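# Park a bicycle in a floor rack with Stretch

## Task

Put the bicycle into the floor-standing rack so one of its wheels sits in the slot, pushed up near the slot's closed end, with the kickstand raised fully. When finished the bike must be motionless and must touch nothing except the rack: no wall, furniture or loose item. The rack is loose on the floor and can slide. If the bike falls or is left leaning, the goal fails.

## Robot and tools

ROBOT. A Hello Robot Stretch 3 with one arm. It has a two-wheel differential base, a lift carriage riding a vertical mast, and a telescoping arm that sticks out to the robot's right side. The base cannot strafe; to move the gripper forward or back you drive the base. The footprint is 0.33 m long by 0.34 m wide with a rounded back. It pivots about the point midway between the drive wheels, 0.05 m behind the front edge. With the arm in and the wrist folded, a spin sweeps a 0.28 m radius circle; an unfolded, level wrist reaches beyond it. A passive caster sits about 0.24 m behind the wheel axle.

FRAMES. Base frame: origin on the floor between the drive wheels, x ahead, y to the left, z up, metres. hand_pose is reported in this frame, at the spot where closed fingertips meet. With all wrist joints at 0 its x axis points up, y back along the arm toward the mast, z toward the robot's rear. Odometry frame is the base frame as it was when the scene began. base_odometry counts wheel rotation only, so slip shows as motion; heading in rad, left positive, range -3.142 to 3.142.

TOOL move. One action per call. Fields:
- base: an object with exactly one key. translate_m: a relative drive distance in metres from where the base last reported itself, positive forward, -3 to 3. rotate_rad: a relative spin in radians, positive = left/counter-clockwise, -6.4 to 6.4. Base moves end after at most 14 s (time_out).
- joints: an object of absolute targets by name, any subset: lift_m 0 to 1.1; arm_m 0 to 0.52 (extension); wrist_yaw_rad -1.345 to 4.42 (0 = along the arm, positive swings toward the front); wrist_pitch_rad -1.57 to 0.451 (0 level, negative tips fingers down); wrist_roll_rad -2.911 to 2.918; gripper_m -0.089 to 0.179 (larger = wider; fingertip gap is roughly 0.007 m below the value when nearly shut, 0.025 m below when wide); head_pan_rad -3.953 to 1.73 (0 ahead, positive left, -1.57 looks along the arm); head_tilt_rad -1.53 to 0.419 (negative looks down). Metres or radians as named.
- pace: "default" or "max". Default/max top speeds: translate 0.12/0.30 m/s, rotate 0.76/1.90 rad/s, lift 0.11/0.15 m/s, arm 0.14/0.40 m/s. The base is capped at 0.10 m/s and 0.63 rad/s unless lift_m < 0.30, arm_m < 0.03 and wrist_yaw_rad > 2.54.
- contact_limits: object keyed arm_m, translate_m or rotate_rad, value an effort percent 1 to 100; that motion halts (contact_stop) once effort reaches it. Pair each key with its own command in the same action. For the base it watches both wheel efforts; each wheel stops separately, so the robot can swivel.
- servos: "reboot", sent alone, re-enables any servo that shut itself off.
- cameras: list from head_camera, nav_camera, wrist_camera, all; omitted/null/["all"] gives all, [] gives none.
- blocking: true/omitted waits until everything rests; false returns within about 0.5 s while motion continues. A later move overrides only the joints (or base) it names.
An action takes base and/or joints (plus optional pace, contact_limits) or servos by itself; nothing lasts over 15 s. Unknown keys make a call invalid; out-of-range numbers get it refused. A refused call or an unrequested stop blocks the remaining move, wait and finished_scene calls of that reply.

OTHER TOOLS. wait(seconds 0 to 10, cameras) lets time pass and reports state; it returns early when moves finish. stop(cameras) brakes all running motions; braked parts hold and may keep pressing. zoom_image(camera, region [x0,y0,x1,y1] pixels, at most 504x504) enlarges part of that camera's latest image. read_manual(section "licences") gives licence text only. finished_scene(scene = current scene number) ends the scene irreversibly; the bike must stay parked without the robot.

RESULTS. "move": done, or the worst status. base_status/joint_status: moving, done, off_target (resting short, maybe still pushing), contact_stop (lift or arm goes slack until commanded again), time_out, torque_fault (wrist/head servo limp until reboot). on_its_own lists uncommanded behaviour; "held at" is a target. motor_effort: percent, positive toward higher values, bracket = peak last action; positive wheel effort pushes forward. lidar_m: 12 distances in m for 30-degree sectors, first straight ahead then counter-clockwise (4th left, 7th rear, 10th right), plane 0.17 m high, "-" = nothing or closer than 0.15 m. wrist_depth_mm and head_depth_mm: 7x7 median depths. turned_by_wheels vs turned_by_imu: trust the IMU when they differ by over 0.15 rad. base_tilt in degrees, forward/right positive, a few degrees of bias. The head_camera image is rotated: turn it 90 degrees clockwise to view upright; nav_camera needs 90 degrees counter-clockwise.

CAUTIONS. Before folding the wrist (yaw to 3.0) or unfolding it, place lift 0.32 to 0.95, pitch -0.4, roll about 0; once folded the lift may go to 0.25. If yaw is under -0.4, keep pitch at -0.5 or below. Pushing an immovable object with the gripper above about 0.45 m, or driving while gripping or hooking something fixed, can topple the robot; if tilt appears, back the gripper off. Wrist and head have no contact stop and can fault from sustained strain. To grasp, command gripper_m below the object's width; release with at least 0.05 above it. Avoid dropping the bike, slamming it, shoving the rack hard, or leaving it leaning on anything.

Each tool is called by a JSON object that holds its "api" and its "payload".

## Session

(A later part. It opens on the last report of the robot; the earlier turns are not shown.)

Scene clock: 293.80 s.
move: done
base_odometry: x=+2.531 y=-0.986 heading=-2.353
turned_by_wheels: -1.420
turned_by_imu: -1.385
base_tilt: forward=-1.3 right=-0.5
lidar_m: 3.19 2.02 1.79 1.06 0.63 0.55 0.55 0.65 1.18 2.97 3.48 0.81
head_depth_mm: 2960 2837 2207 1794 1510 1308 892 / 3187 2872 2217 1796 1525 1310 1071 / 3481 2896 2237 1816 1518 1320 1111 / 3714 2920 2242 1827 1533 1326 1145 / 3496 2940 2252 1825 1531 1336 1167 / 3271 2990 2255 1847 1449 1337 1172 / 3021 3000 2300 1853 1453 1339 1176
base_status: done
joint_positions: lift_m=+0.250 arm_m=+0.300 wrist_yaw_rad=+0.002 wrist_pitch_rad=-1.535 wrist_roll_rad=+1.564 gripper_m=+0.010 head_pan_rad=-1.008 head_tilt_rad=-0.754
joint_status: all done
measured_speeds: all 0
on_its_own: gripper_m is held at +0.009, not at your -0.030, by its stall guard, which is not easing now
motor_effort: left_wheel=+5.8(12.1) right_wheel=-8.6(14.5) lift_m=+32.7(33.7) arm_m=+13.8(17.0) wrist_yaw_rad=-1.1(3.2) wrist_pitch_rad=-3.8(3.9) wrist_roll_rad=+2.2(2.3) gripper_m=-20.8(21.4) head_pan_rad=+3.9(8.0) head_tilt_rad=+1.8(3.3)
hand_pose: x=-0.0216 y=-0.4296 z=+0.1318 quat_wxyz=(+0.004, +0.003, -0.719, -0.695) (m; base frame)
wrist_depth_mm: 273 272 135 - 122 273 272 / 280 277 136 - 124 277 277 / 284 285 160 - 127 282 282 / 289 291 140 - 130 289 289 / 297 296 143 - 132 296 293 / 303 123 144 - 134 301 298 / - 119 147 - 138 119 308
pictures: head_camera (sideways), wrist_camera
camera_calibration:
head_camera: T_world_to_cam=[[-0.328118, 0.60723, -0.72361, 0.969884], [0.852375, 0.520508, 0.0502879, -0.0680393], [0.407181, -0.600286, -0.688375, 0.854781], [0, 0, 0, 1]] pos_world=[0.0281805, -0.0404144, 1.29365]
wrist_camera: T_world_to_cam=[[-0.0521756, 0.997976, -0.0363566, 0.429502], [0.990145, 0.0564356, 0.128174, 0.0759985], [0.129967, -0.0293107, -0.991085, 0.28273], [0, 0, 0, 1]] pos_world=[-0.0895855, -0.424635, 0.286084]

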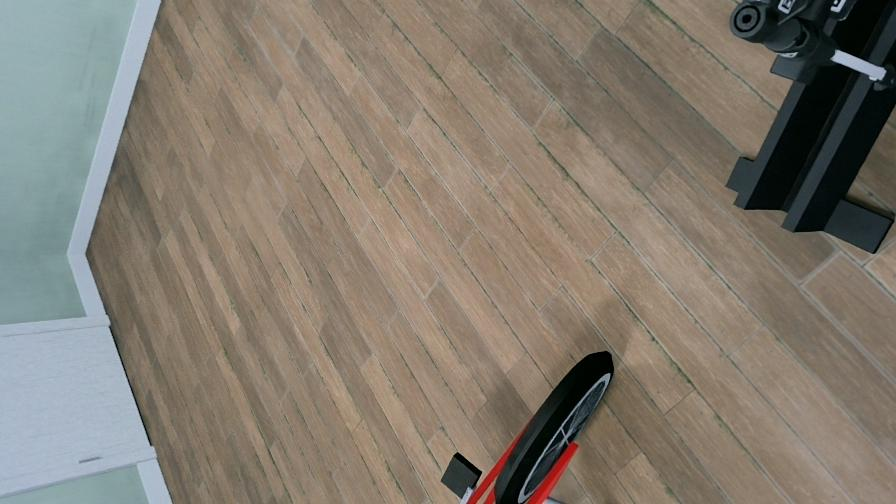

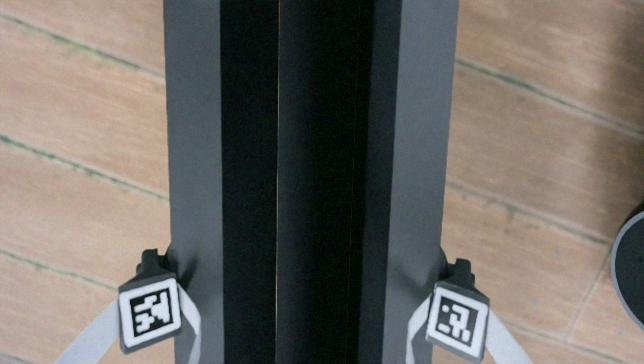

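Now view toward the bike.

{"api": "move", "payload": {"joints": {"head_pan_rad": -0.55, "head_tilt_rad": -0.7}, "cameras": ["head_camera", "nav_camera"]}}

{"api": "zoom_image", "payload": {"camera": "head_camera", "region": [392, 0, 896, 504]}}

Scene clock: 296.70 s.
move: done
base_odometry: x=+2.531 y=-0.986 heading=-2.353
turned_by_wheels: +0.000
turned_by_imu: +0.000
base_tilt: forward=-1.3 right=-0.5
lidar_m: 3.19 2.03 1.78 1.05 0.63 0.55 0.55 0.65 1.18 2.96 3.48 0.81
head_depth_mm: 3178 3168 2362 1883 1560 1333 1154 / 3075 3211 2392 1904 1578 1348 1177 / 2980 3201 2402 1927 1480 1357 1184 / 2916 3110 2425 1636 1523 1361 1190 / 2810 3073 2439 1672 1562 1363 1191 / 2741 2993 1731 1889 1609 1373 1193 / 2703 2907 2499 1957 1615 1383 1194
base_status: not commanded
joint_positions: lift_m=+0.250 arm_m=+0.300 wrist_yaw_rad=+0.002 wrist_pitch_rad=-1.535 wrist_roll_rad=+1.564 gripper_m=+0.010 head_pan_rad=-0.558 head_tilt_rad=-0.705
joint_status: all done
measured_speeds: all 0
on_its_own: gripper_m is held at +0.009, not at your -0.030, by its stall guard, which is not easing now
motor_effort: left_wheel=+6.0(6.3) right_wheel=-8.6(8.6) lift_m=+36.4(36.4) arm_m=+11.4(13.0) wrist_yaw_rad=-1.4(3.4) wrist_pitch_rad=-3.8(4.0) wrist_roll_rad=+2.1(2.2) gripper_m=-20.3(20.7) head_pan_rad=+4.6(6.6) head_tilt_rad=+2.2(3.7)
hand_pose: x=-0.0216 y=-0.4296 z=+0.1318 quat_wxyz=(+0.004, +0.003, -0.719, -0.695) (m; base frame)
wrist_depth_mm: 273 273 135 - 122 272 272 / 279 279 136 - 124 279 278 / 284 284 160 - 127 283 284 / 290 289 139 - 129 290 290 / 295 295 143 - 132 295 293 / 302 123 144 - 134 299 299 / - 119 147 - 138 120 307
pictures: head_camera (sideways), nav_camera (sideways)
camera_calibration:
head_camera: T_world_to_cam=[[-0.528661, 0.384884, -0.75656, 1.01405], [0.539146, 0.840671, 0.0509347, -0.0669738], [0.655621, -0.380969, -0.651938, 0.805871], [0, 0, 0, 1]] pos_world=[0.0438516, -0.0269772, 1.29598]
nav_camera: T_world_to_cam=[[0.554997, -0.341798, 0.758388, -0.946701], [-0.49139, -0.870328, -0.0326426, 0.0980491], [0.671203, -0.354548, -0.650985, 0.799225], [0, 0, 0, 1]] pos_world=[0.0371543, 0.0451182, 1.24145]

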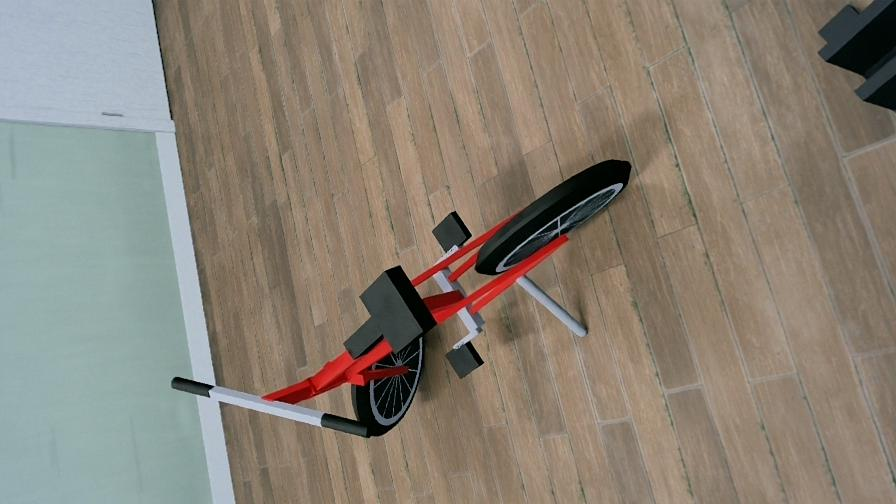

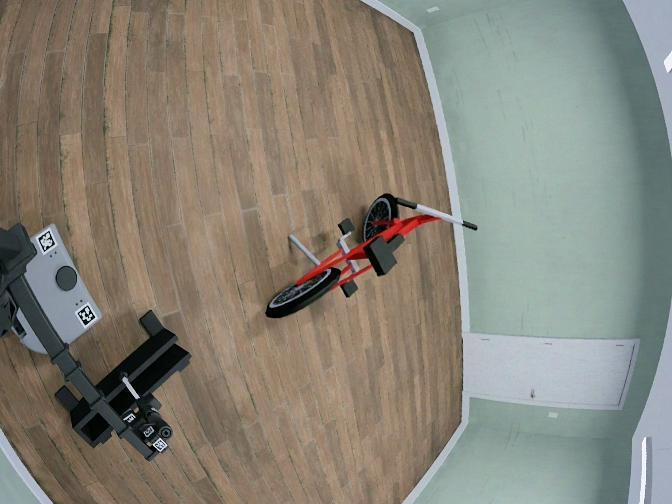

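Scaled by 1.000.

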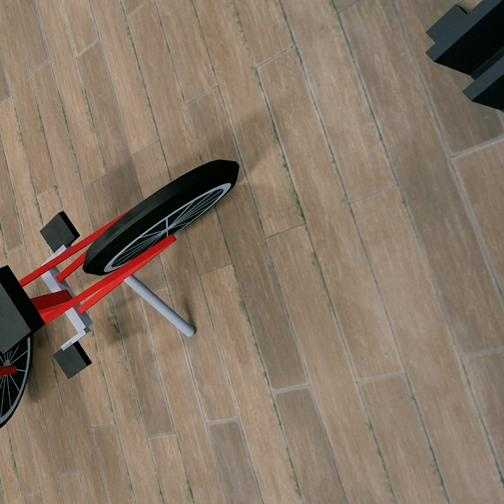

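{"api": "zoom_image", "payload": {"camera": "head_camera", "region": [796, 0, 896, 120]}}

{"api": "zoom_image", "payload": {"camera": "head_camera", "region": [460, 140, 660, 360]}}

Scaled by 4.200 from the camera's 896x504 image, which has a finer 1280x720 frame.

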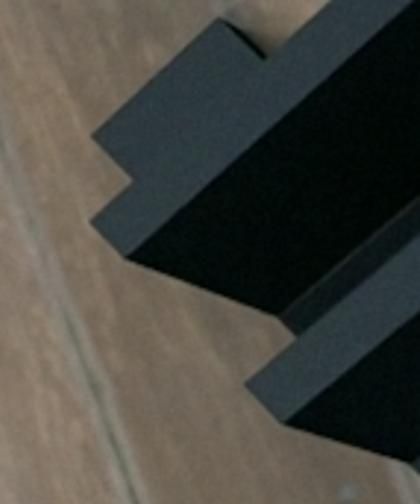

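Scaled by 2.291 from the camera's 896x504 image, which has a finer 1280x720 frame.

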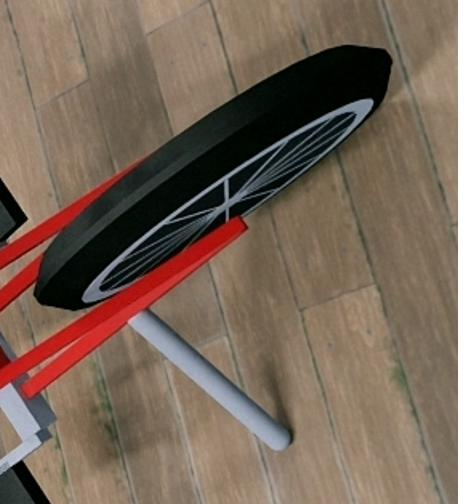

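{"api": "move", "payload": {"joints": {"arm_m": 0.44, "gripper_m": -0.03}, "cameras": []}}

{"api": "move", "payload": {"base": {"rotate_rad": -0.05}, "cameras": ["head_camera", "wrist_camera"]}}

{"api": "zoom_image", "payload": {"camera": "head_camera", "region": [460, 0, 896, 436]}}

Scene clock: 332.97 s.
move: off_target
base_odometry: x=+2.531 y=-0.986 heading=-2.353
turned_by_wheels: +0.000
turned_by_imu: +0.000
base_tilt: forward=-1.3 right=-0.5
lidar_m: 3.19 2.03 1.78 1.05 0.63 0.55 0.55 0.65 1.18 2.97 3.47 0.81
head_depth_mm: 3198 3221 2379 1892 1570 1346 1116 / 3077 3228 2378 1907 1583 1347 1180 / 3023 3213 2391 1915 1489 1354 1177 / 2916 3089 2431 1638 1517 1359 1183 / 2829 3028 2438 1761 1566 1363 1187 / 2744 2976 1734 1887 1599 1367 1196 / 2648 2941 2491 1947 1617 1374 1197
base_status: not commanded
joint_positions: lift_m=+0.250 arm_m=+0.440 wrist_yaw_rad=+0.000 wrist_pitch_rad=-1.556 wrist_roll_rad=+1.568 gripper_m=-0.021 head_pan_rad=-0.558 head_tilt_rad=-0.705
joint_status: gripper_m off_target (ended at -0.021, target -0.030); the others done
measured_speeds: all 0
on_its_own: gripper_m is held at -0.023, not at your -0.030, by its stall guard, which is still easing
motor_effort: left_wheel=+3.7(6.3) right_wheel=-4.8(8.7) lift_m=+9.3(36.2) arm_m=+18.9(26.5) wrist_yaw_rad=+0.0(2.6) wrist_pitch_rad=-0.1(3.7) wrist_roll_rad=+0.6(2.1) gripper_m=-27.2(98.4) head_pan_rad=+3.8(4.6) head_tilt_rad=+2.1(3.0)
hand_pose: x=-0.0215 y=-0.5644 z=+0.1321 quat_wxyz=(+0.001, +0.001, -0.712, -0.702) (m; base frame)
wrist_depth_mm: 271 272 139 - 163 277 278 / 276 276 125 - 126 282 283 / 282 284 145 - 129 287 290 / 286 288 130 - 132 292 293 / 293 294 133 - 134 299 300 / 298 122 136 - 137 303 308 / 302 117 158 - 140 120 315
pictures: none
No camera images: "cameras" was empty.

Scene clock: 333.77 s.
move: done
base_odometry: x=+2.531 y=-0.986 heading=-2.403
turned_by_wheels: -0.049
turned_by_imu: -0.048
base_tilt: forward=-1.4 right=-0.5
lidar_m: 1.62 2.09 1.79 1.14 0.65 0.55 0.55 0.64 1.08 2.96 3.40 0.81
head_depth_mm: 3267 3180 2366 1893 1566 1339 1112 / 3153 3240 2390 1892 1584 1346 1173 / 3076 3234 2406 1906 1577 1356 1179 / 2964 3173 2422 1873 1488 1361 1186 / 2868 3115 2442 1604 1563 1370 1191 / 2789 2988 2380 1838 1603 1372 1197 / 2682 2962 2378 1918 1623 1375 1198
base_status: done
joint_positions: lift_m=+0.250 arm_m=+0.440 wrist_yaw_rad=+0.001 wrist_pitch_rad=-1.556 wrist_roll_rad=+1.562 gripper_m=-0.018 head_pan_rad=-0.558 head_tilt_rad=-0.705
joint_status: not commanded
measured_speeds: all 0
on_its_own: gripper_m is held at -0.019, not at your -0.030, by its stall guard, which is still easing
motor_effort: left_wheel=+9.4(14.6) right_wheel=-12.7(19.3) lift_m=+13.0(13.0) arm_m=+1.3(18.4) wrist_yaw_rad=-0.1(1.6) wrist_pitch_rad=+0.2(0.3) wrist_roll_rad=+2.3(2.5) gripper_m=-24.8(27.6) head_pan_rad=+4.3(4.4) head_tilt_rad=+2.1(2.7)
hand_pose: x=-0.0216 y=-0.5645 z=+0.1321 quat_wxyz=(+0.004, +0.003, -0.712, -0.702) (m; base frame)
wrist_depth_mm: 270 271 151 - 150 276 278 / 275 275 132 - 126 282 282 / 280 282 157 - 129 287 290 / 287 288 135 - 132 294 294 / 292 294 138 222 134 297 301 / 300 122 139 - 136 307 308 / 304 118 168 - 139 119 316
pictures: head_camera (sideways), wrist_camera
camera_calibration:
head_camera: T_world_to_cam=[[-0.528504, 0.384701, -0.756762, 1.01431], [0.53904, 0.840739, 0.0509384, -0.066978], [0.655835, -0.381004, -0.651703, 0.805563], [0, 0, 0, 1]] pos_world=[0.0438562, -0.026974, 1.29599]
wrist_camera: T_world_to_cam=[[-0.0526188, 0.998485, -0.0161202, 0.561724], [0.990128, 0.0542648, 0.129236, 0.0821936], [0.129915, -0.00916086, -0.991483, 0.290542], [0, 0, 0, 1]] pos_world=[-0.0895707, -0.562671, 0.2865]

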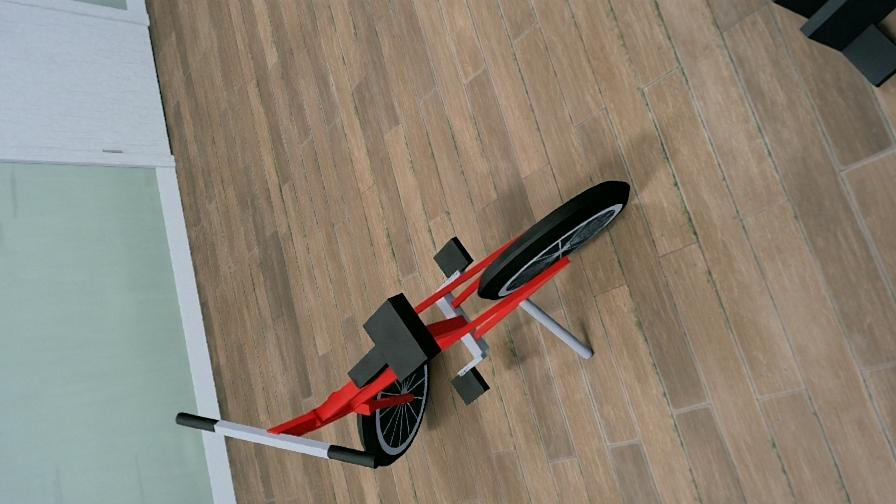

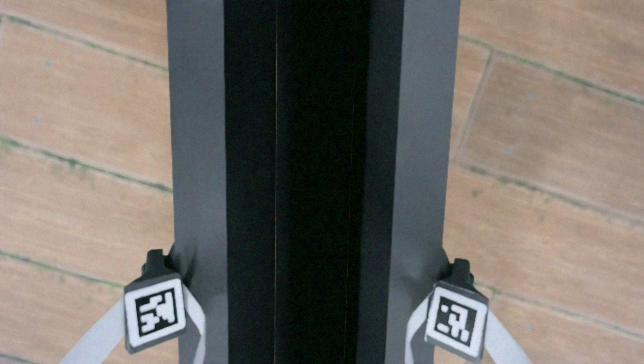

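Scaled by 1.156 from the camera's 896x504 image, which has a finer 1280x720 frame.

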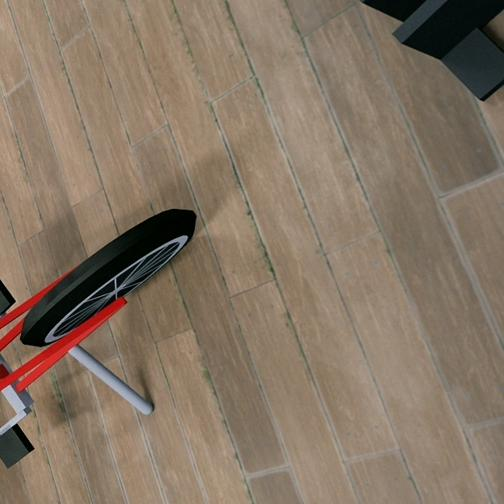

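{"api": "move", "payload": {"joints": {"gripper_m": 0.17, "head_pan_rad": -0.75, "head_tilt_rad": -0.75}, "cameras": []}}

{"api": "move", "payload": {"base": {"translate_m": -0.2}, "cameras": ["head_camera", "wrist_camera"]}}

{"api": "zoom_image", "payload": {"camera": "head_camera", "region": [460, 0, 896, 436]}}

Scene clock: 340.07 s.
move: done
base_odometry: x=+2.531 y=-0.986 heading=-2.403
turned_by_wheels: +0.000
turned_by_imu: +0.000
base_tilt: forward=-1.4 right=-0.4
lidar_m: 1.62 2.09 1.79 1.15 0.65 0.55 0.55 0.63 1.08 2.97 3.39 0.81
head_depth_mm: 3505 2924 2256 1813 1521 1311 1096 / 3574 2943 2258 1818 1533 1325 1141 / 3450 2983 2284 1845 1544 1326 1172 / 3228 3007 2283 1836 1518 1336 1170 / 3127 3044 2301 1853 1461 1344 1178 / 2934 3075 2311 1541 1526 1342 1180 / 2814 2960 2336 1601 1566 1346 1179
base_status: not commanded
joint_positions: lift_m=+0.250 arm_m=+0.440 wrist_yaw_rad=+0.001 wrist_pitch_rad=-1.553 wrist_roll_rad=+1.564 gripper_m=+0.170 head_pan_rad=-0.742 head_tilt_rad=-0.740
joint_status: all done
measured_speeds: all 0
motor_effort: left_wheel=+5.2(9.5) right_wheel=-5.8(12.8) lift_m=+28.6(29.5) arm_m=-15.0(16.1) wrist_yaw_rad=-0.6(2.2) wrist_pitch_rad=-0.3(0.6) wrist_roll_rad=+1.7(2.8) gripper_m=+0.3(82.0) head_pan_rad=-3.3(6.0) head_tilt_rad=-4.2(5.2)
hand_pose: x=-0.0216 y=-0.5650 z=+0.1321 quat_wxyz=(+0.003, +0.002, -0.713, -0.701) (m; base frame)
wrist_depth_mm: 269 271 153 - 150 275 275 / 274 275 133 - 125 279 282 / 281 280 158 - 128 285 289 / 285 285 135 - 130 292 293 / 292 289 137 - 133 296 300 / 118 134 135 - 139 139 306 / 114 305 140 - 139 119 309
pictures: none
No camera images: "cameras" was empty.

Scene clock: 343.17 s.
move: done
base_odometry: x=+2.679 y=-0.851 heading=-2.403
turned_by_wheels: +0.000
turned_by_imu: +0.000
base_tilt: forward=-1.3 right=-0.4
lidar_m: 1.52 2.15 1.83 0.74 0.42 0.36 0.36 0.41 0.71 2.91 3.35 0.98
head_depth_mm: 3427 2908 2230 1820 1527 1321 1114 / 3733 2936 2259 1827 1536 1230 1150 / 3591 2963 2260 1837 1543 1264 1164 / 3397 2986 2289 1847 1558 1333 1169 / 3238 3022 2306 1870 1523 1334 1174 / 3125 3099 2320 1631 1562 1343 1179 / 2969 3070 2335 1727 1559 1352 1184
base_status: done
joint_positions: lift_m=+0.250 arm_m=+0.440 wrist_yaw_rad=+0.001 wrist_pitch_rad=-1.553 wrist_roll_rad=+1.564 gripper_m=+0.170 head_pan_rad=-0.742 head_tilt_rad=-0.740
joint_status: not commanded
measured_speeds: all 0
motor_effort: left_wheel=+0.6(4.7) right_wheel=-3.6(8.4) lift_m=+28.6(29.6) arm_m=-14.1(15.9) wrist_yaw_rad=-0.4(2.3) wrist_pitch_rad=-0.5(0.6) wrist_roll_rad=+2.0(2.1) gripper_m=-0.1(1.0) head_pan_rad=-3.8(4.2) head_tilt_rad=-4.3(5.2)
hand_pose: x=-0.0216 y=-0.5650 z=+0.1321 quat_wxyz=(+0.003, +0.002, -0.713, -0.701) (m; base frame)
wrist_depth_mm: 270 272 271 273 274 276 276 / 273 273 124 126 277 279 281 / 281 126 163 126 127 287 288 / 285 285 164 - 130 291 294 / 291 137 166 229 133 298 299 / 119 133 169 223 136 139 306 / 114 137 170 - 139 118 310
pictures: head_camera (sideways), wrist_camera
camera_calibration:
head_camera: T_world_to_cam=[[-0.469056, 0.492785, -0.732905, 0.982858], [0.684842, 0.726941, 0.0504791, -0.0672671], [0.557654, -0.478247, -0.678456, 0.840961], [0, 0, 0, 1]] pos_world=[0.0381174, -0.0332516, 1.29429]
wrist_camera: T_world_to_cam=[[-0.0508929, 0.998534, -0.0184461, 0.562606], [0.990217, 0.0528546, 0.12914, 0.0814406], [0.129925, -0.0116933, -0.991455, 0.28908], [0, 0, 0, 1]] pos_world=[-0.0895701, -0.562705, 0.286471]

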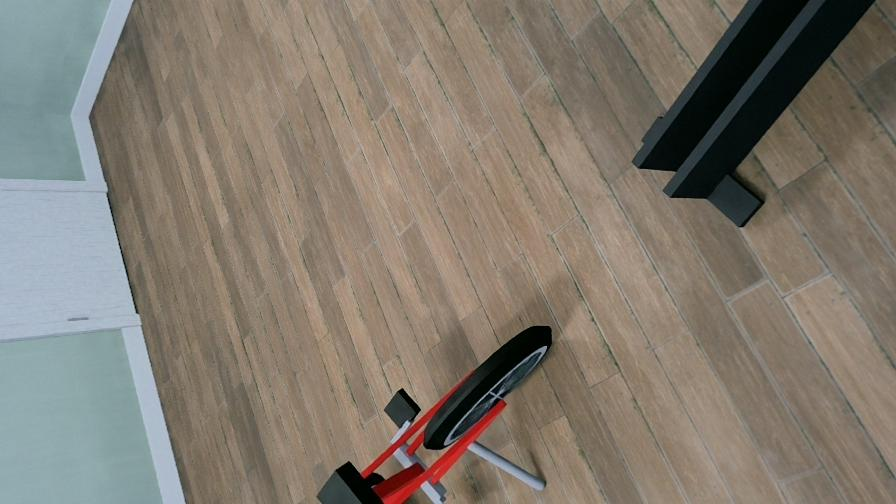

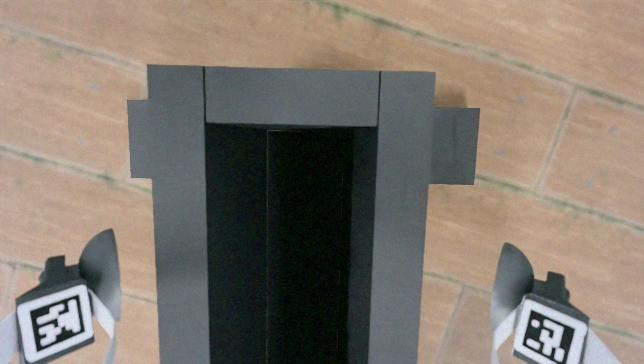

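Scaled by 1.156 from the camera's 896x504 image, which has a finer 1280x720 frame.

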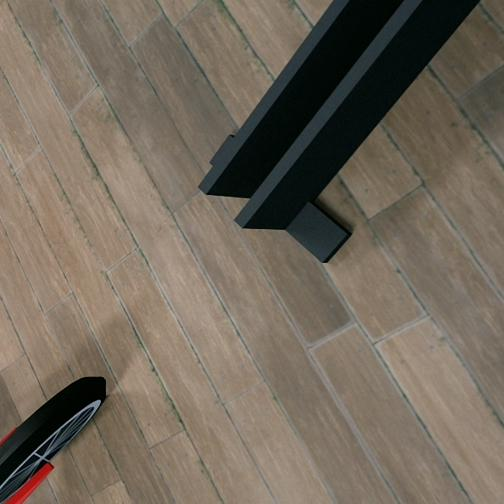

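{"api": "move", "payload": {"base": {"rotate_rad": 0.037}, "cameras": ["wrist_camera"]}}

Scene clock: 355.97 s.
move: done
base_odometry: x=+2.679 y=-0.851 heading=-2.366
turned_by_wheels: +0.037
turned_by_imu: +0.036
base_tilt: forward=-1.3 right=-0.5
lidar_m: 1.82 2.10 1.83 0.70 0.41 0.36 0.36 0.42 0.75 2.91 3.41 0.97
head_depth_mm: 3538 2948 2243 1805 1525 1317 1119 / 3706 2948 2255 1816 1533 1216 1165 / 3537 2982 2259 1832 1540 1266 1168 / 3347 3000 2281 1854 1554 1329 1170 / 3212 3094 2311 1852 1523 1341 1175 / 3056 3041 2314 1588 1569 1344 1176 / 2969 3069 2255 1777 1574 1351 1181
base_status: done
joint_positions: lift_m=+0.250 arm_m=+0.440 wrist_yaw_rad=+0.001 wrist_pitch_rad=-1.553 wrist_roll_rad=+1.564 gripper_m=+0.170 head_pan_rad=-0.742 head_tilt_rad=-0.740
joint_status: not commanded
measured_speeds: all 0
motor_effort: left_wheel=-3.8(6.1) right_wheel=+3.7(4.7) lift_m=+29.6(29.6) arm_m=-13.4(13.6) wrist_yaw_rad=-1.4(2.1) wrist_pitch_rad=-0.3(0.6) wrist_roll_rad=+1.8(2.1) gripper_m=+0.4(1.1) head_pan_rad=-3.7(3.7) head_tilt_rad=-4.3(4.8)
hand_pose: x=-0.0216 y=-0.5650 z=+0.1321 quat_wxyz=(+0.003, +0.002, -0.713, -0.701) (m; base frame)
wrist_depth_mm: 271 270 122 122 123 275 275 / 274 272 125 150 125 280 281 / 280 280 175 - 128 284 287 / 284 285 155 - 146 293 293 / 291 138 157 235 133 298 299 / 119 133 163 - 137 139 307 / 114 137 171 210 139 118 311
pictures: wrist_camera
camera_calibration:
wrist_camera: T_world_to_cam=[[-0.0508397, 0.998536, -0.0184459, 0.562609], [0.99022, 0.0528018, 0.129141, 0.0814107], [0.129926, -0.0117, -0.991455, 0.289077], [0, 0, 0, 1]] pos_world=[-0.0895701, -0.562702, 0.286471]

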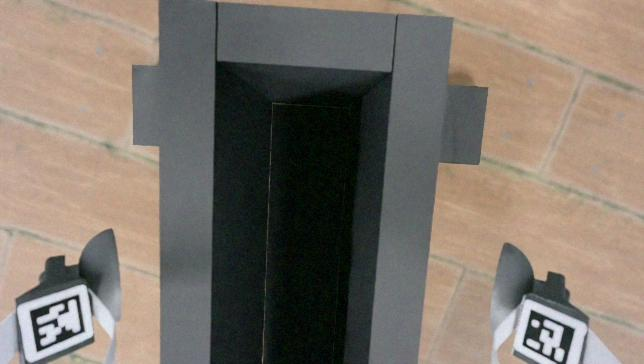

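{"api": "move", "payload": {"joints": {"gripper_m": -0.02}, "cameras": []}}

{"api": "move", "payload": {"base": {"translate_m": 0.33}, "joints": {"head_pan_rad": -0.85, "head_tilt_rad": -0.85}, "cameras": ["head_camera", "wrist_camera"]}}

{"api": "zoom_image", "payload": {"camera": "head_camera", "region": [460, 0, 896, 436]}}

Scene clock: 386.23 s.
move: done
base_odometry: x=+2.679 y=-0.851 heading=-2.366
turned_by_wheels: +0.000
turned_by_imu: +0.000
base_tilt: forward=-1.3 right=-0.5
lidar_m: 1.82 2.09 1.83 0.70 0.41 0.36 0.36 0.42 0.75 2.92 3.40 0.97
head_depth_mm: 3544 2906 2250 1814 1523 1322 1121 / 3722 2938 2260 1813 1540 1211 1165 / 3505 2972 2281 1829 1540 1264 1166 / 3394 2998 2301 1851 1552 1330 1173 / 3225 3034 2312 1864 1527 1343 1173 / 3075 3073 2325 1579 1563 1343 1183 / 2920 3058 2241 1774 1566 1350 1187
base_status: not commanded
joint_positions: lift_m=+0.250 arm_m=+0.440 wrist_yaw_rad=+0.001 wrist_pitch_rad=-1.539 wrist_roll_rad=+1.564 gripper_m=-0.018 head_pan_rad=-0.742 head_tilt_rad=-0.740
joint_status: all done
measured_speeds: all 0
motor_effort: left_wheel=-3.4(4.0) right_wheel=+3.7(4.0) lift_m=+29.0(29.7) arm_m=-12.2(12.9) wrist_yaw_rad=-1.2(2.0) wrist_pitch_rad=-3.0(3.8) wrist_roll_rad=+1.9(2.1) gripper_m=-41.5(100.0) head_pan_rad=-3.3(4.0) head_tilt_rad=-4.3(4.9)
hand_pose: x=-0.0216 y=-0.5687 z=+0.1318 quat_wxyz=(+0.003, +0.002, -0.718, -0.696) (m; base frame)
wrist_depth_mm: 274 273 123 123 123 272 272 / 278 278 125 151 124 276 276 / 284 283 154 - 127 281 283 / 288 290 136 - 130 290 290 / 296 294 144 - 133 296 295 / 302 123 150 - 135 302 302 / - 119 154 - 137 119 308
pictures: none
No camera images: "cameras" was empty.

Scene clock: 390.63 s.
move: done
base_odometry: x=+2.443 y=-1.082 heading=-2.367
turned_by_wheels: -0.001
turned_by_imu: +0.001
base_tilt: forward=-1.3 right=-0.4
lidar_m: 3.06 1.99 1.74 1.31 0.77 0.68 0.68 0.79 1.41 2.99 0.72 0.76
head_depth_mm: 3125 2416 1956 1653 1429 1161 1128 / 3149 2429 1960 1658 1437 1206 1132 / 3171 2435 1976 1666 1368 1248 1127 / 3138 2459 1989 1682 1399 1277 1136 / 3004 2487 2003 1475 1424 1287 1141 / 2917 2502 2010 1504 1461 1286 1144 / 2793 2507 2032 1631 1472 1287 1147
base_status: done
joint_positions: lift_m=+0.250 arm_m=+0.440 wrist_yaw_rad=+0.001 wrist_pitch_rad=-1.542 wrist_roll_rad=+1.565 gripper_m=+0.004 head_pan_rad=-0.842 head_tilt_rad=-0.839
joint_status: all done
measured_speeds: all 0
on_its_own: gripper_m is held at +0.003, not at your -0.020, by its stall guard, which is still easing
motor_effort: left_wheel=-7.4(7.4) right_wheel=+13.8(19.3) lift_m=+19.6(29.4) arm_m=-10.5(12.3) wrist_yaw_rad=-0.7(2.4) wrist_pitch_rad=-2.6(3.3) wrist_roll_rad=+1.3(1.9) gripper_m=-18.3(41.8) head_pan_rad=-2.9(7.0) head_tilt_rad=-4.6(5.6)
hand_pose: x=-0.0216 y=-0.5681 z=+0.1319 quat_wxyz=(+0.003, +0.002, -0.717, -0.697) (m; base frame)
wrist_depth_mm: 272 273 123 123 123 274 274 / 279 276 125 153 125 278 280 / 284 283 151 - 128 283 285 / 290 290 134 - 130 290 291 / 297 294 141 - 133 295 297 / 302 123 147 - 135 301 301 / 304 119 152 - 138 119 309
pictures: head_camera (sideways), wrist_camera
camera_calibration:
head_camera: T_world_to_cam=[[-0.463382, 0.58856, -0.662476, 0.891043], [0.75729, 0.651247, 0.0488821, -0.0656235], [0.460206, -0.479035, -0.747487, 0.931334], [0, 0, 0, 1]] pos_world=[0.0339842, -0.035553, 1.28966]
wrist_camera: T_world_to_cam=[[-0.0497918, 0.9983, -0.0302985, 0.567099], [0.99027, 0.0532929, 0.128553, 0.0819567], [0.12995, -0.0236028, -0.99124, 0.282045], [0, 0, 0, 1]] pos_world=[-0.089574, -0.563845, 0.286221]

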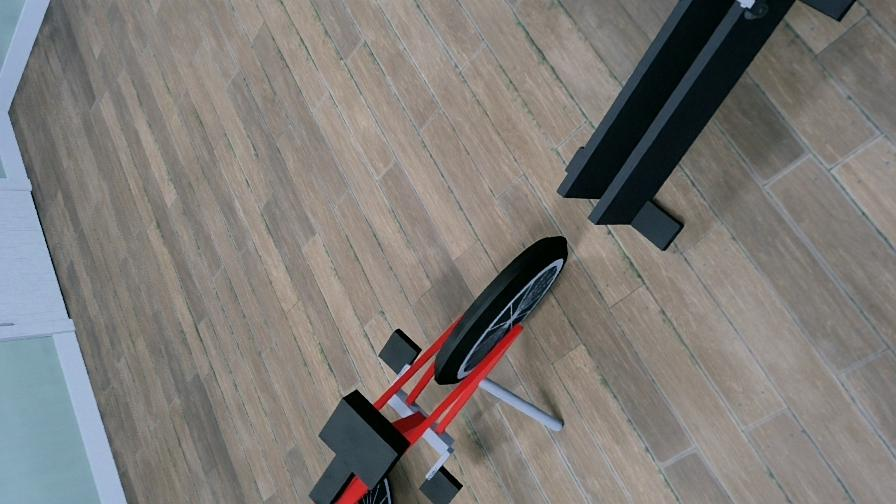

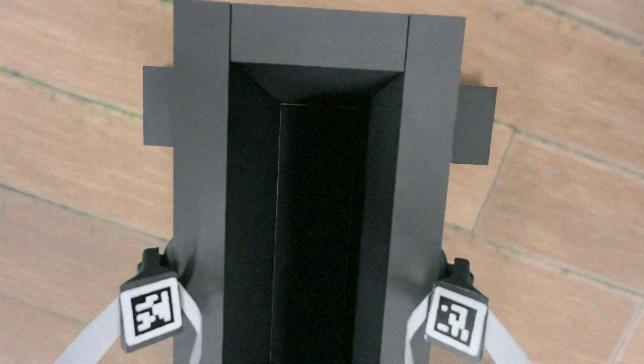

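Scaled by 1.156 from the camera's 896x504 image, which has a finer 1280x720 frame.

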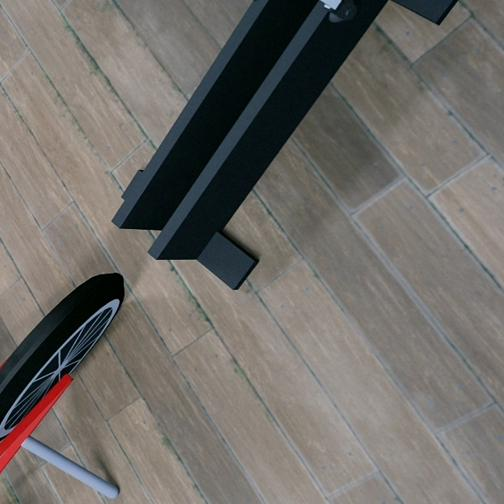

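{"api": "move", "payload": {"joints": {"arm_m": 0.449, "head_pan_rad": -1.0, "head_tilt_rad": -0.95}, "cameras": []}}

{"api": "move", "payload": {"base": {"translate_m": 0.15}, "contact_limits": {"translate_m": 40}, "cameras": ["head_camera", "wrist_camera"]}}

{"api": "zoom_image", "payload": {"camera": "head_camera", "region": [400, 0, 800, 400]}}

Scene clock: 405.13 s.
move: done
base_odometry: x=+2.443 y=-1.082 heading=-2.367
turned_by_wheels: +0.000
turned_by_imu: +0.001
base_tilt: forward=-1.3 right=-0.5
lidar_m: 3.07 1.99 1.74 1.31 0.77 0.67 0.68 0.79 1.41 2.99 0.72 0.76
head_depth_mm: 2499 2070 1754 1535 1182 1183 718 / 2490 2067 1758 1533 1263 1222 1111 / 2525 2083 1778 1545 1283 1229 1112 / 2532 2101 1781 1550 1333 1229 1116 / 2528 2111 1783 1554 1378 1238 1117 / 2577 2104 1787 1407 1380 1240 1121 / 2592 2135 1797 1505 1393 1246 1128
base_status: not commanded
joint_positions: lift_m=+0.250 arm_m=+0.449 wrist_yaw_rad=+0.001 wrist_pitch_rad=-1.556 wrist_roll_rad=+1.567 gripper_m=+0.012 head_pan_rad=-0.992 head_tilt_rad=-0.938
joint_status: all done
measured_speeds: all 0
on_its_own: gripper_m is held at +0.012, not at your -0.020, by its stall guard, which is still easing
motor_effort: left_wheel=-6.1(7.5) right_wheel=+8.4(13.8) lift_m=+9.3(11.4) arm_m=+19.2(22.6) wrist_yaw_rad=-1.0(2.7) wrist_pitch_rad=+0.0(2.6) wrist_roll_rad=+0.8(1.3) gripper_m=-0.9(20.5) head_pan_rad=-3.8(6.2) head_tilt_rad=-5.3(6.4)
hand_pose: x=-0.0216 y=-0.5734 z=+0.1321 quat_wxyz=(+0.002, +0.002, -0.712, -0.702) (m; base frame)
wrist_depth_mm: 271 272 122 124 124 275 277 / 276 277 125 153 126 281 284 / 282 283 144 - 129 286 288 / 287 288 130 - 132 293 294 / 293 293 133 - 135 299 302 / 299 122 136 - 136 303 307 / 304 118 168 - 138 119 314
pictures: none
No camera images: "cameras" was empty.

Scene clock: 407.73 s.
move: done
base_odometry: x=+2.336 y=-1.187 heading=-2.368
turned_by_wheels: -0.001
turned_by_imu: -0.044
base_tilt: forward=-1.3 right=-0.5
lidar_m: 2.94 2.00 1.71 1.70 0.95 0.81 0.81 0.93 1.57 3.03 0.64 0.73
head_depth_mm: 2489 2052 1757 1534 1184 1182 718 / 2517 2078 1763 1535 1262 1229 1112 / 2531 2073 1764 1547 1282 1229 1109 / 2515 2081 1782 1547 1310 1229 1117 / 2528 2108 1792 1553 1379 1236 1119 / 2579 2102 1801 1318 1381 1242 1124 / 2584 2104 1798 1509 1389 1241 1128
base_status: done
joint_positions: lift_m=+0.250 arm_m=+0.449 wrist_yaw_rad=+0.016 wrist_pitch_rad=-1.552 wrist_roll_rad=+1.550 gripper_m=+0.013 head_pan_rad=-0.992 head_tilt_rad=-0.938
joint_status: not commanded
measured_speeds: all 0
on_its_own: gripper_m is held at +0.012, not at your -0.020, by its stall guard, which is not easing now; right_wheel is at rest, and its effort (+26.7) is outside its rest range (-21 to +21); wrist_yaw_rad is at rest, and its effort (-13.1) is outside its rest range (-9 to +9)
motor_effort: left_wheel=-12.7(14.3) right_wheel=+26.7(27.7) lift_m=+10.9(11.3) arm_m=-15.2(18.7) wrist_yaw_rad=-13.1(14.3) wrist_pitch_rad=-0.3(0.8) wrist_roll_rad=+6.4(6.8) gripper_m=-19.5(19.8) head_pan_rad=-3.9(4.0) head_tilt_rad=-5.3(6.2)
contact_limits: translate_m 40 (maximum 100)
hand_pose: x=-0.0218 y=-0.5744 z=+0.1321 quat_wxyz=(+0.013, +0.013, -0.713, -0.701) (m; base frame)
wrist_depth_mm: 272 271 123 124 124 276 277 / 277 276 126 155 126 281 285 / 282 284 156 - 129 287 287 / 288 288 136 - 132 292 296 / 294 294 141 - 134 298 299 / 300 123 143 - 136 304 303 / 303 119 148 - 139 119 311
pictures: head_camera (sideways), wrist_camera
camera_calibration:
head_camera: T_world_to_cam=[[-0.404025, 0.703081, -0.585184, 0.789975], [0.848766, 0.526694, 0.0467975, -0.0634614], [0.341115, -0.477777, -0.809549, 1.01276], [0, 0, 0, 1]] pos_world=[0.0275666, -0.0381188, 1.28513]
wrist_camera: T_world_to_cam=[[-0.0797168, 0.996623, -0.0197049, 0.57035], [0.988305, 0.0815985, 0.12882, 0.0987329], [0.129993, -0.00920529, -0.991472, 0.290405], [0, 0, 0, 1]] pos_world=[-0.0898624, -0.573807, 0.286448]

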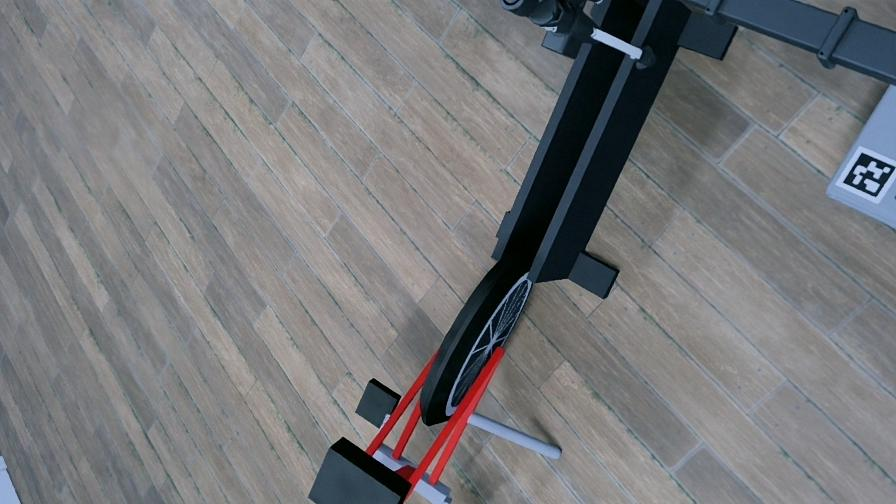

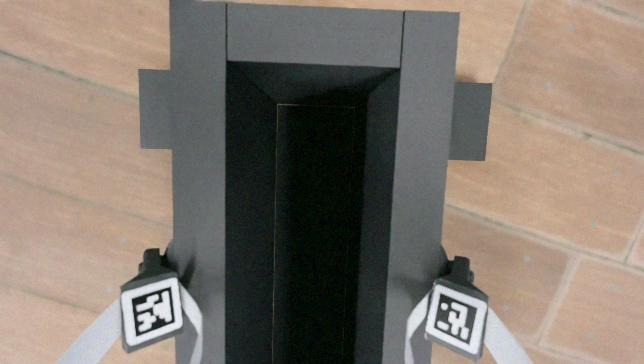

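Scaled by 1.260 from the camera's 896x504 image, which has a finer 1280x720 frame.

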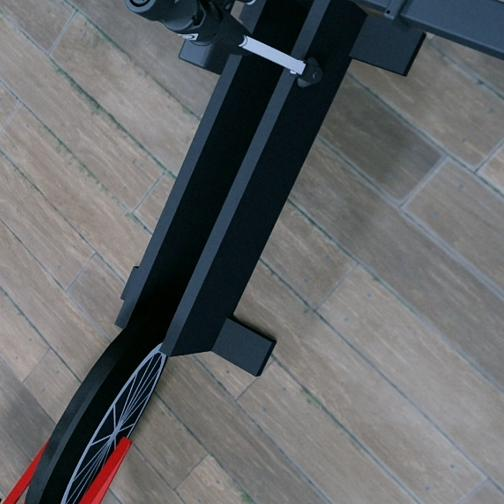

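{"api": "move", "payload": {"joints": {"gripper_m": -0.03}, "cameras": []}}

{"api": "move", "payload": {"base": {"rotate_rad": 0.044}, "joints": {"lift_m": 0.257}, "cameras": ["head_camera"]}}

{"api": "zoom_image", "payload": {"camera": "head_camera", "region": [400, 180, 640, 420]}}

Scene clock: 419.67 s.
move: done
base_odometry: x=+2.336 y=-1.187 heading=-2.368
turned_by_wheels: +0.000
turned_by_imu: +0.000
base_tilt: forward=-1.4 right=-0.5
lidar_m: 2.94 2.00 1.70 1.70 0.95 0.81 0.81 0.93 1.57 3.03 0.64 0.73
head_depth_mm: 2491 2042 1750 1523 1190 1180 719 / 2490 2070 1770 1544 1265 1221 1112 / 2523 2088 1772 1541 1289 1233 1114 / 2540 2086 1779 1546 1309 1238 1115 / 2569 2098 1784 1554 1375 1234 1122 / 2565 2117 1801 1316 1378 1244 1123 / 2573 2109 1802 1510 1391 1245 1127
base_status: not commanded
joint_positions: lift_m=+0.250 arm_m=+0.449 wrist_yaw_rad=+0.016 wrist_pitch_rad=-1.552 wrist_roll_rad=+1.550 gripper_m=-0.028 head_pan_rad=-0.992 head_tilt_rad=-0.938
joint_status: all done
measured_speeds: all 0
on_its_own: right_wheel is at rest, and its effort (+26.6) is outside its rest range (-21 to +21); wrist_yaw_rad is at rest, and its effort (-13.7) is outside its rest range (-9 to +9)
motor_effort: left_wheel=-12.6(13.3) right_wheel=+26.6(26.9) lift_m=+20.9(21.1) arm_m=-11.8(13.2) wrist_yaw_rad=-13.7(14.9) wrist_pitch_rad=-0.5(0.8) wrist_roll_rad=+6.6(6.8) gripper_m=-44.2(99.2) head_pan_rad=-3.7(3.8) head_tilt_rad=-5.5(6.0)
contact_limits: translate_m 40 (maximum 100)
hand_pose: x=-0.0219 y=-0.5744 z=+0.1321 quat_wxyz=(+0.013, +0.013, -0.713, -0.701) (m; base frame)
wrist_depth_mm: 272 273 123 124 124 276 277 / 279 277 126 155 126 280 282 / 282 282 156 - 129 286 286 / 287 288 136 - 131 294 293 / 294 294 141 - 134 300 299 / 299 122 167 - 136 304 304 / 303 118 173 - 139 119 312
pictures: none
No camera images: "cameras" was empty.

Scene clock: 420.43 s.
move: done
base_odometry: x=+2.336 y=-1.187 heading=-2.325
turned_by_wheels: +0.043
turned_by_imu: +0.035
base_tilt: forward=-1.3 right=-0.4
lidar_m: 2.94 1.96 1.70 1.60 0.93 0.81 0.81 0.94 1.67 3.03 0.65 0.74
head_depth_mm: 2470 2066 1757 1529 1182 1170 705 / 2502 2074 1763 1535 1248 1224 1111 / 2516 2070 1767 1547 1288 1226 1112 / 2529 2090 1778 1544 1323 1232 1114 / 2547 2096 1790 1469 1378 1236 1122 / 2541 2112 1798 1359 1381 1240 1119 / 2576 2118 1056 1512 1387 1241 1126
base_status: done
joint_positions: lift_m=+0.257 arm_m=+0.449 wrist_yaw_rad=+0.007 wrist_pitch_rad=-1.552 wrist_roll_rad=+1.572 gripper_m=-0.025 head_pan_rad=-0.992 head_tilt_rad=-0.938
joint_status: all done
measured_speeds: all 0
on_its_own: gripper_m is held at -0.026, not at your -0.030, by its stall guard, which is still easing; left_wheel is at rest, and its effort (-22.3) is outside its rest range (-21 to +21); right_wheel is at rest, and its effort (+35.3) is outside its rest range (-21 to +21)
motor_effort: left_wheel=-22.3(26.8) right_wheel=+35.3(41.7) lift_m=+31.7(37.6) arm_m=-7.3(11.9) wrist_yaw_rad=-6.8(14.5) wrist_pitch_rad=-0.6(1.6) wrist_roll_rad=-1.0(6.6) gripper_m=-25.6(44.2) head_pan_rad=-3.4(3.9) head_tilt_rad=-5.2(5.8)
hand_pose: x=-0.0217 y=-0.5744 z=+0.1391 quat_wxyz=(+0.002, +0.002, -0.714, -0.701) (m; base frame)
wrist_depth_mm: 277 278 127 128 129 283 283 / 284 283 130 173 132 287 288 / 289 289 133 - 134 291 295 / 293 292 135 - 137 298 300 / 299 300 138 - 145 304 305 / 307 121 140 - 141 310 308 / 308 117 143 - 128 314 319
pictures: head_camera (sideways)
camera_calibration:
head_camera: T_world_to_cam=[[-0.40403, 0.703088, -0.585172, 0.789959], [0.848767, 0.526693, 0.0467971, -0.063461], [0.341108, -0.477767, -0.809558, 1.01277], [0, 0, 0, 1]] pos_world=[0.0275665, -0.0381186, 1.28513]

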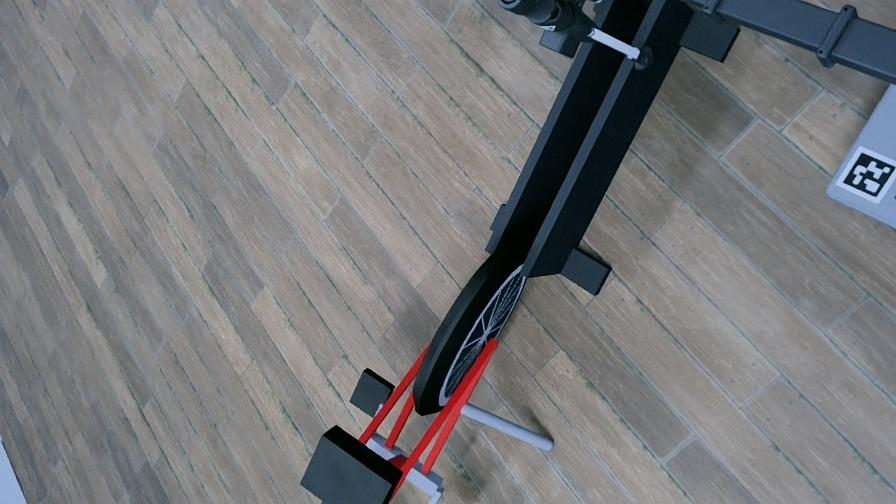

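Scaled by 2.100 from the camera's 896x504 image, which has a finer 1280x720 frame.

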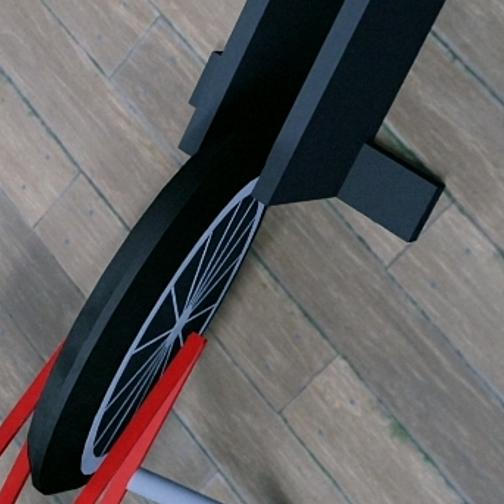

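{"api": "move", "payload": {"base": {"translate_m": 0.12}, "contact_limits": {"translate_m": 55}, "cameras": ["head_camera"]}}

{"api": "zoom_image", "payload": {"camera": "head_camera", "region": [400, 180, 640, 420]}}

Scene clock: 426.07 s.
move: done
base_odometry: x=+2.254 y=-1.274 heading=-2.326
turned_by_wheels: -0.001
turned_by_imu: -0.155
base_tilt: forward=-1.4 right=-0.5
lidar_m: 1.25 2.15 1.71 1.68 1.16 0.92 0.90 0.98 1.46 3.05 0.59 0.66
head_depth_mm: 2490 2053 1760 1530 1172 1183 705 / 2464 2068 1753 1542 1259 1224 1110 / 2536 2068 1765 1546 1275 1227 1112 / 2523 2078 1774 1540 1288 1229 1112 / 2565 2099 1783 1562 1337 1239 1117 / 2561 2107 1804 1346 1359 1243 1122 / 2562 2129 1799 1293 1364 1245 1123
base_status: done
joint_positions: lift_m=+0.257 arm_m=+0.449 wrist_yaw_rad=+0.063 wrist_pitch_rad=-1.555 wrist_roll_rad=+1.540 gripper_m=+0.000 head_pan_rad=-0.992 head_tilt_rad=-0.938
joint_status: not commanded
measured_speeds: all 0
on_its_own: wrist_yaw_rad is held at +0.047, not at your +0.000, by its stall guard, which is not easing now; gripper_m is held at -0.001, not at your -0.030, by its stall guard, which is still easing; right_wheel is at rest, and its effort (+33.0) is outside its rest range (-21 to +21); wrist_yaw_rad is at rest, and its effort (-13.4) is outside its rest range (-9 to +9)
motor_effort: left_wheel=-16.6(18.5) right_wheel=+33.0(38.8) lift_m=+13.9(15.1) arm_m=-16.9(17.0) wrist_yaw_rad=-13.4(27.0) wrist_pitch_rad=-0.2(0.8) wrist_roll_rad=+9.6(15.6) gripper_m=-20.8(23.0) head_pan_rad=-3.0(4.0) head_tilt_rad=-4.9(6.0)
contact_limits: translate_m 55 (maximum 100)
hand_pose: x=-0.0228 y=-0.5737 z=+0.1391 quat_wxyz=(+0.033, +0.033, -0.712, -0.701) (m; base frame)
wrist_depth_mm: 279 278 127 129 129 284 286 / 282 282 136 183 132 287 289 / 287 287 135 - 135 296 293 / 293 293 135 - 138 301 302 / 298 298 138 - 145 304 306 / 305 123 141 - 142 312 313 / 308 117 156 314 144 316 318
pictures: head_camera (sideways)
camera_calibration:
head_camera: T_world_to_cam=[[-0.404013, 0.703098, -0.585172, 0.78996], [0.848779, 0.526673, 0.0467971, -0.063461], [0.341097, -0.477775, -0.809557, 1.01277], [0, 0, 0, 1]] pos_world=[0.0275656, -0.0381191, 1.28513]

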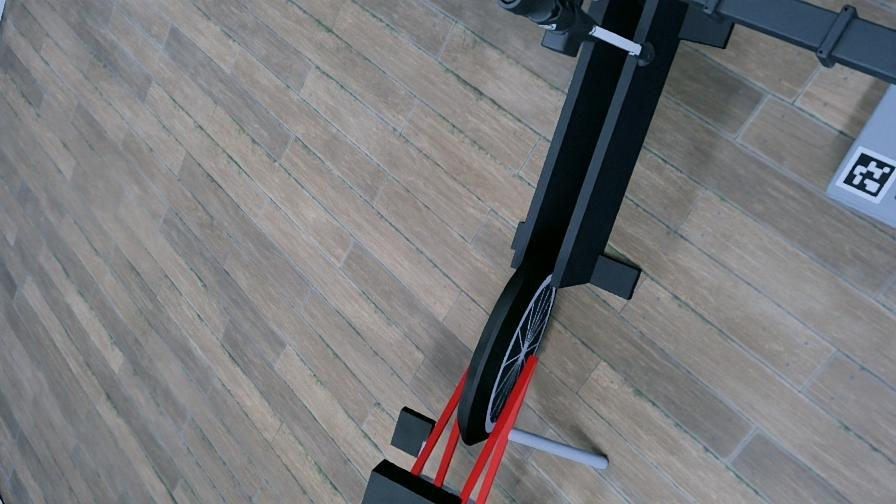

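Scaled by 2.100 from the camera's 896x504 image, which has a finer 1280x720 frame.

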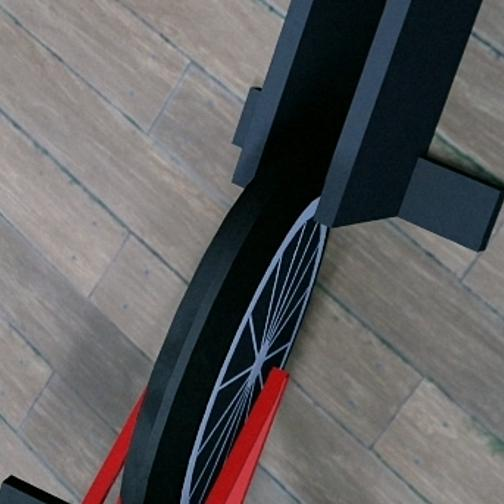

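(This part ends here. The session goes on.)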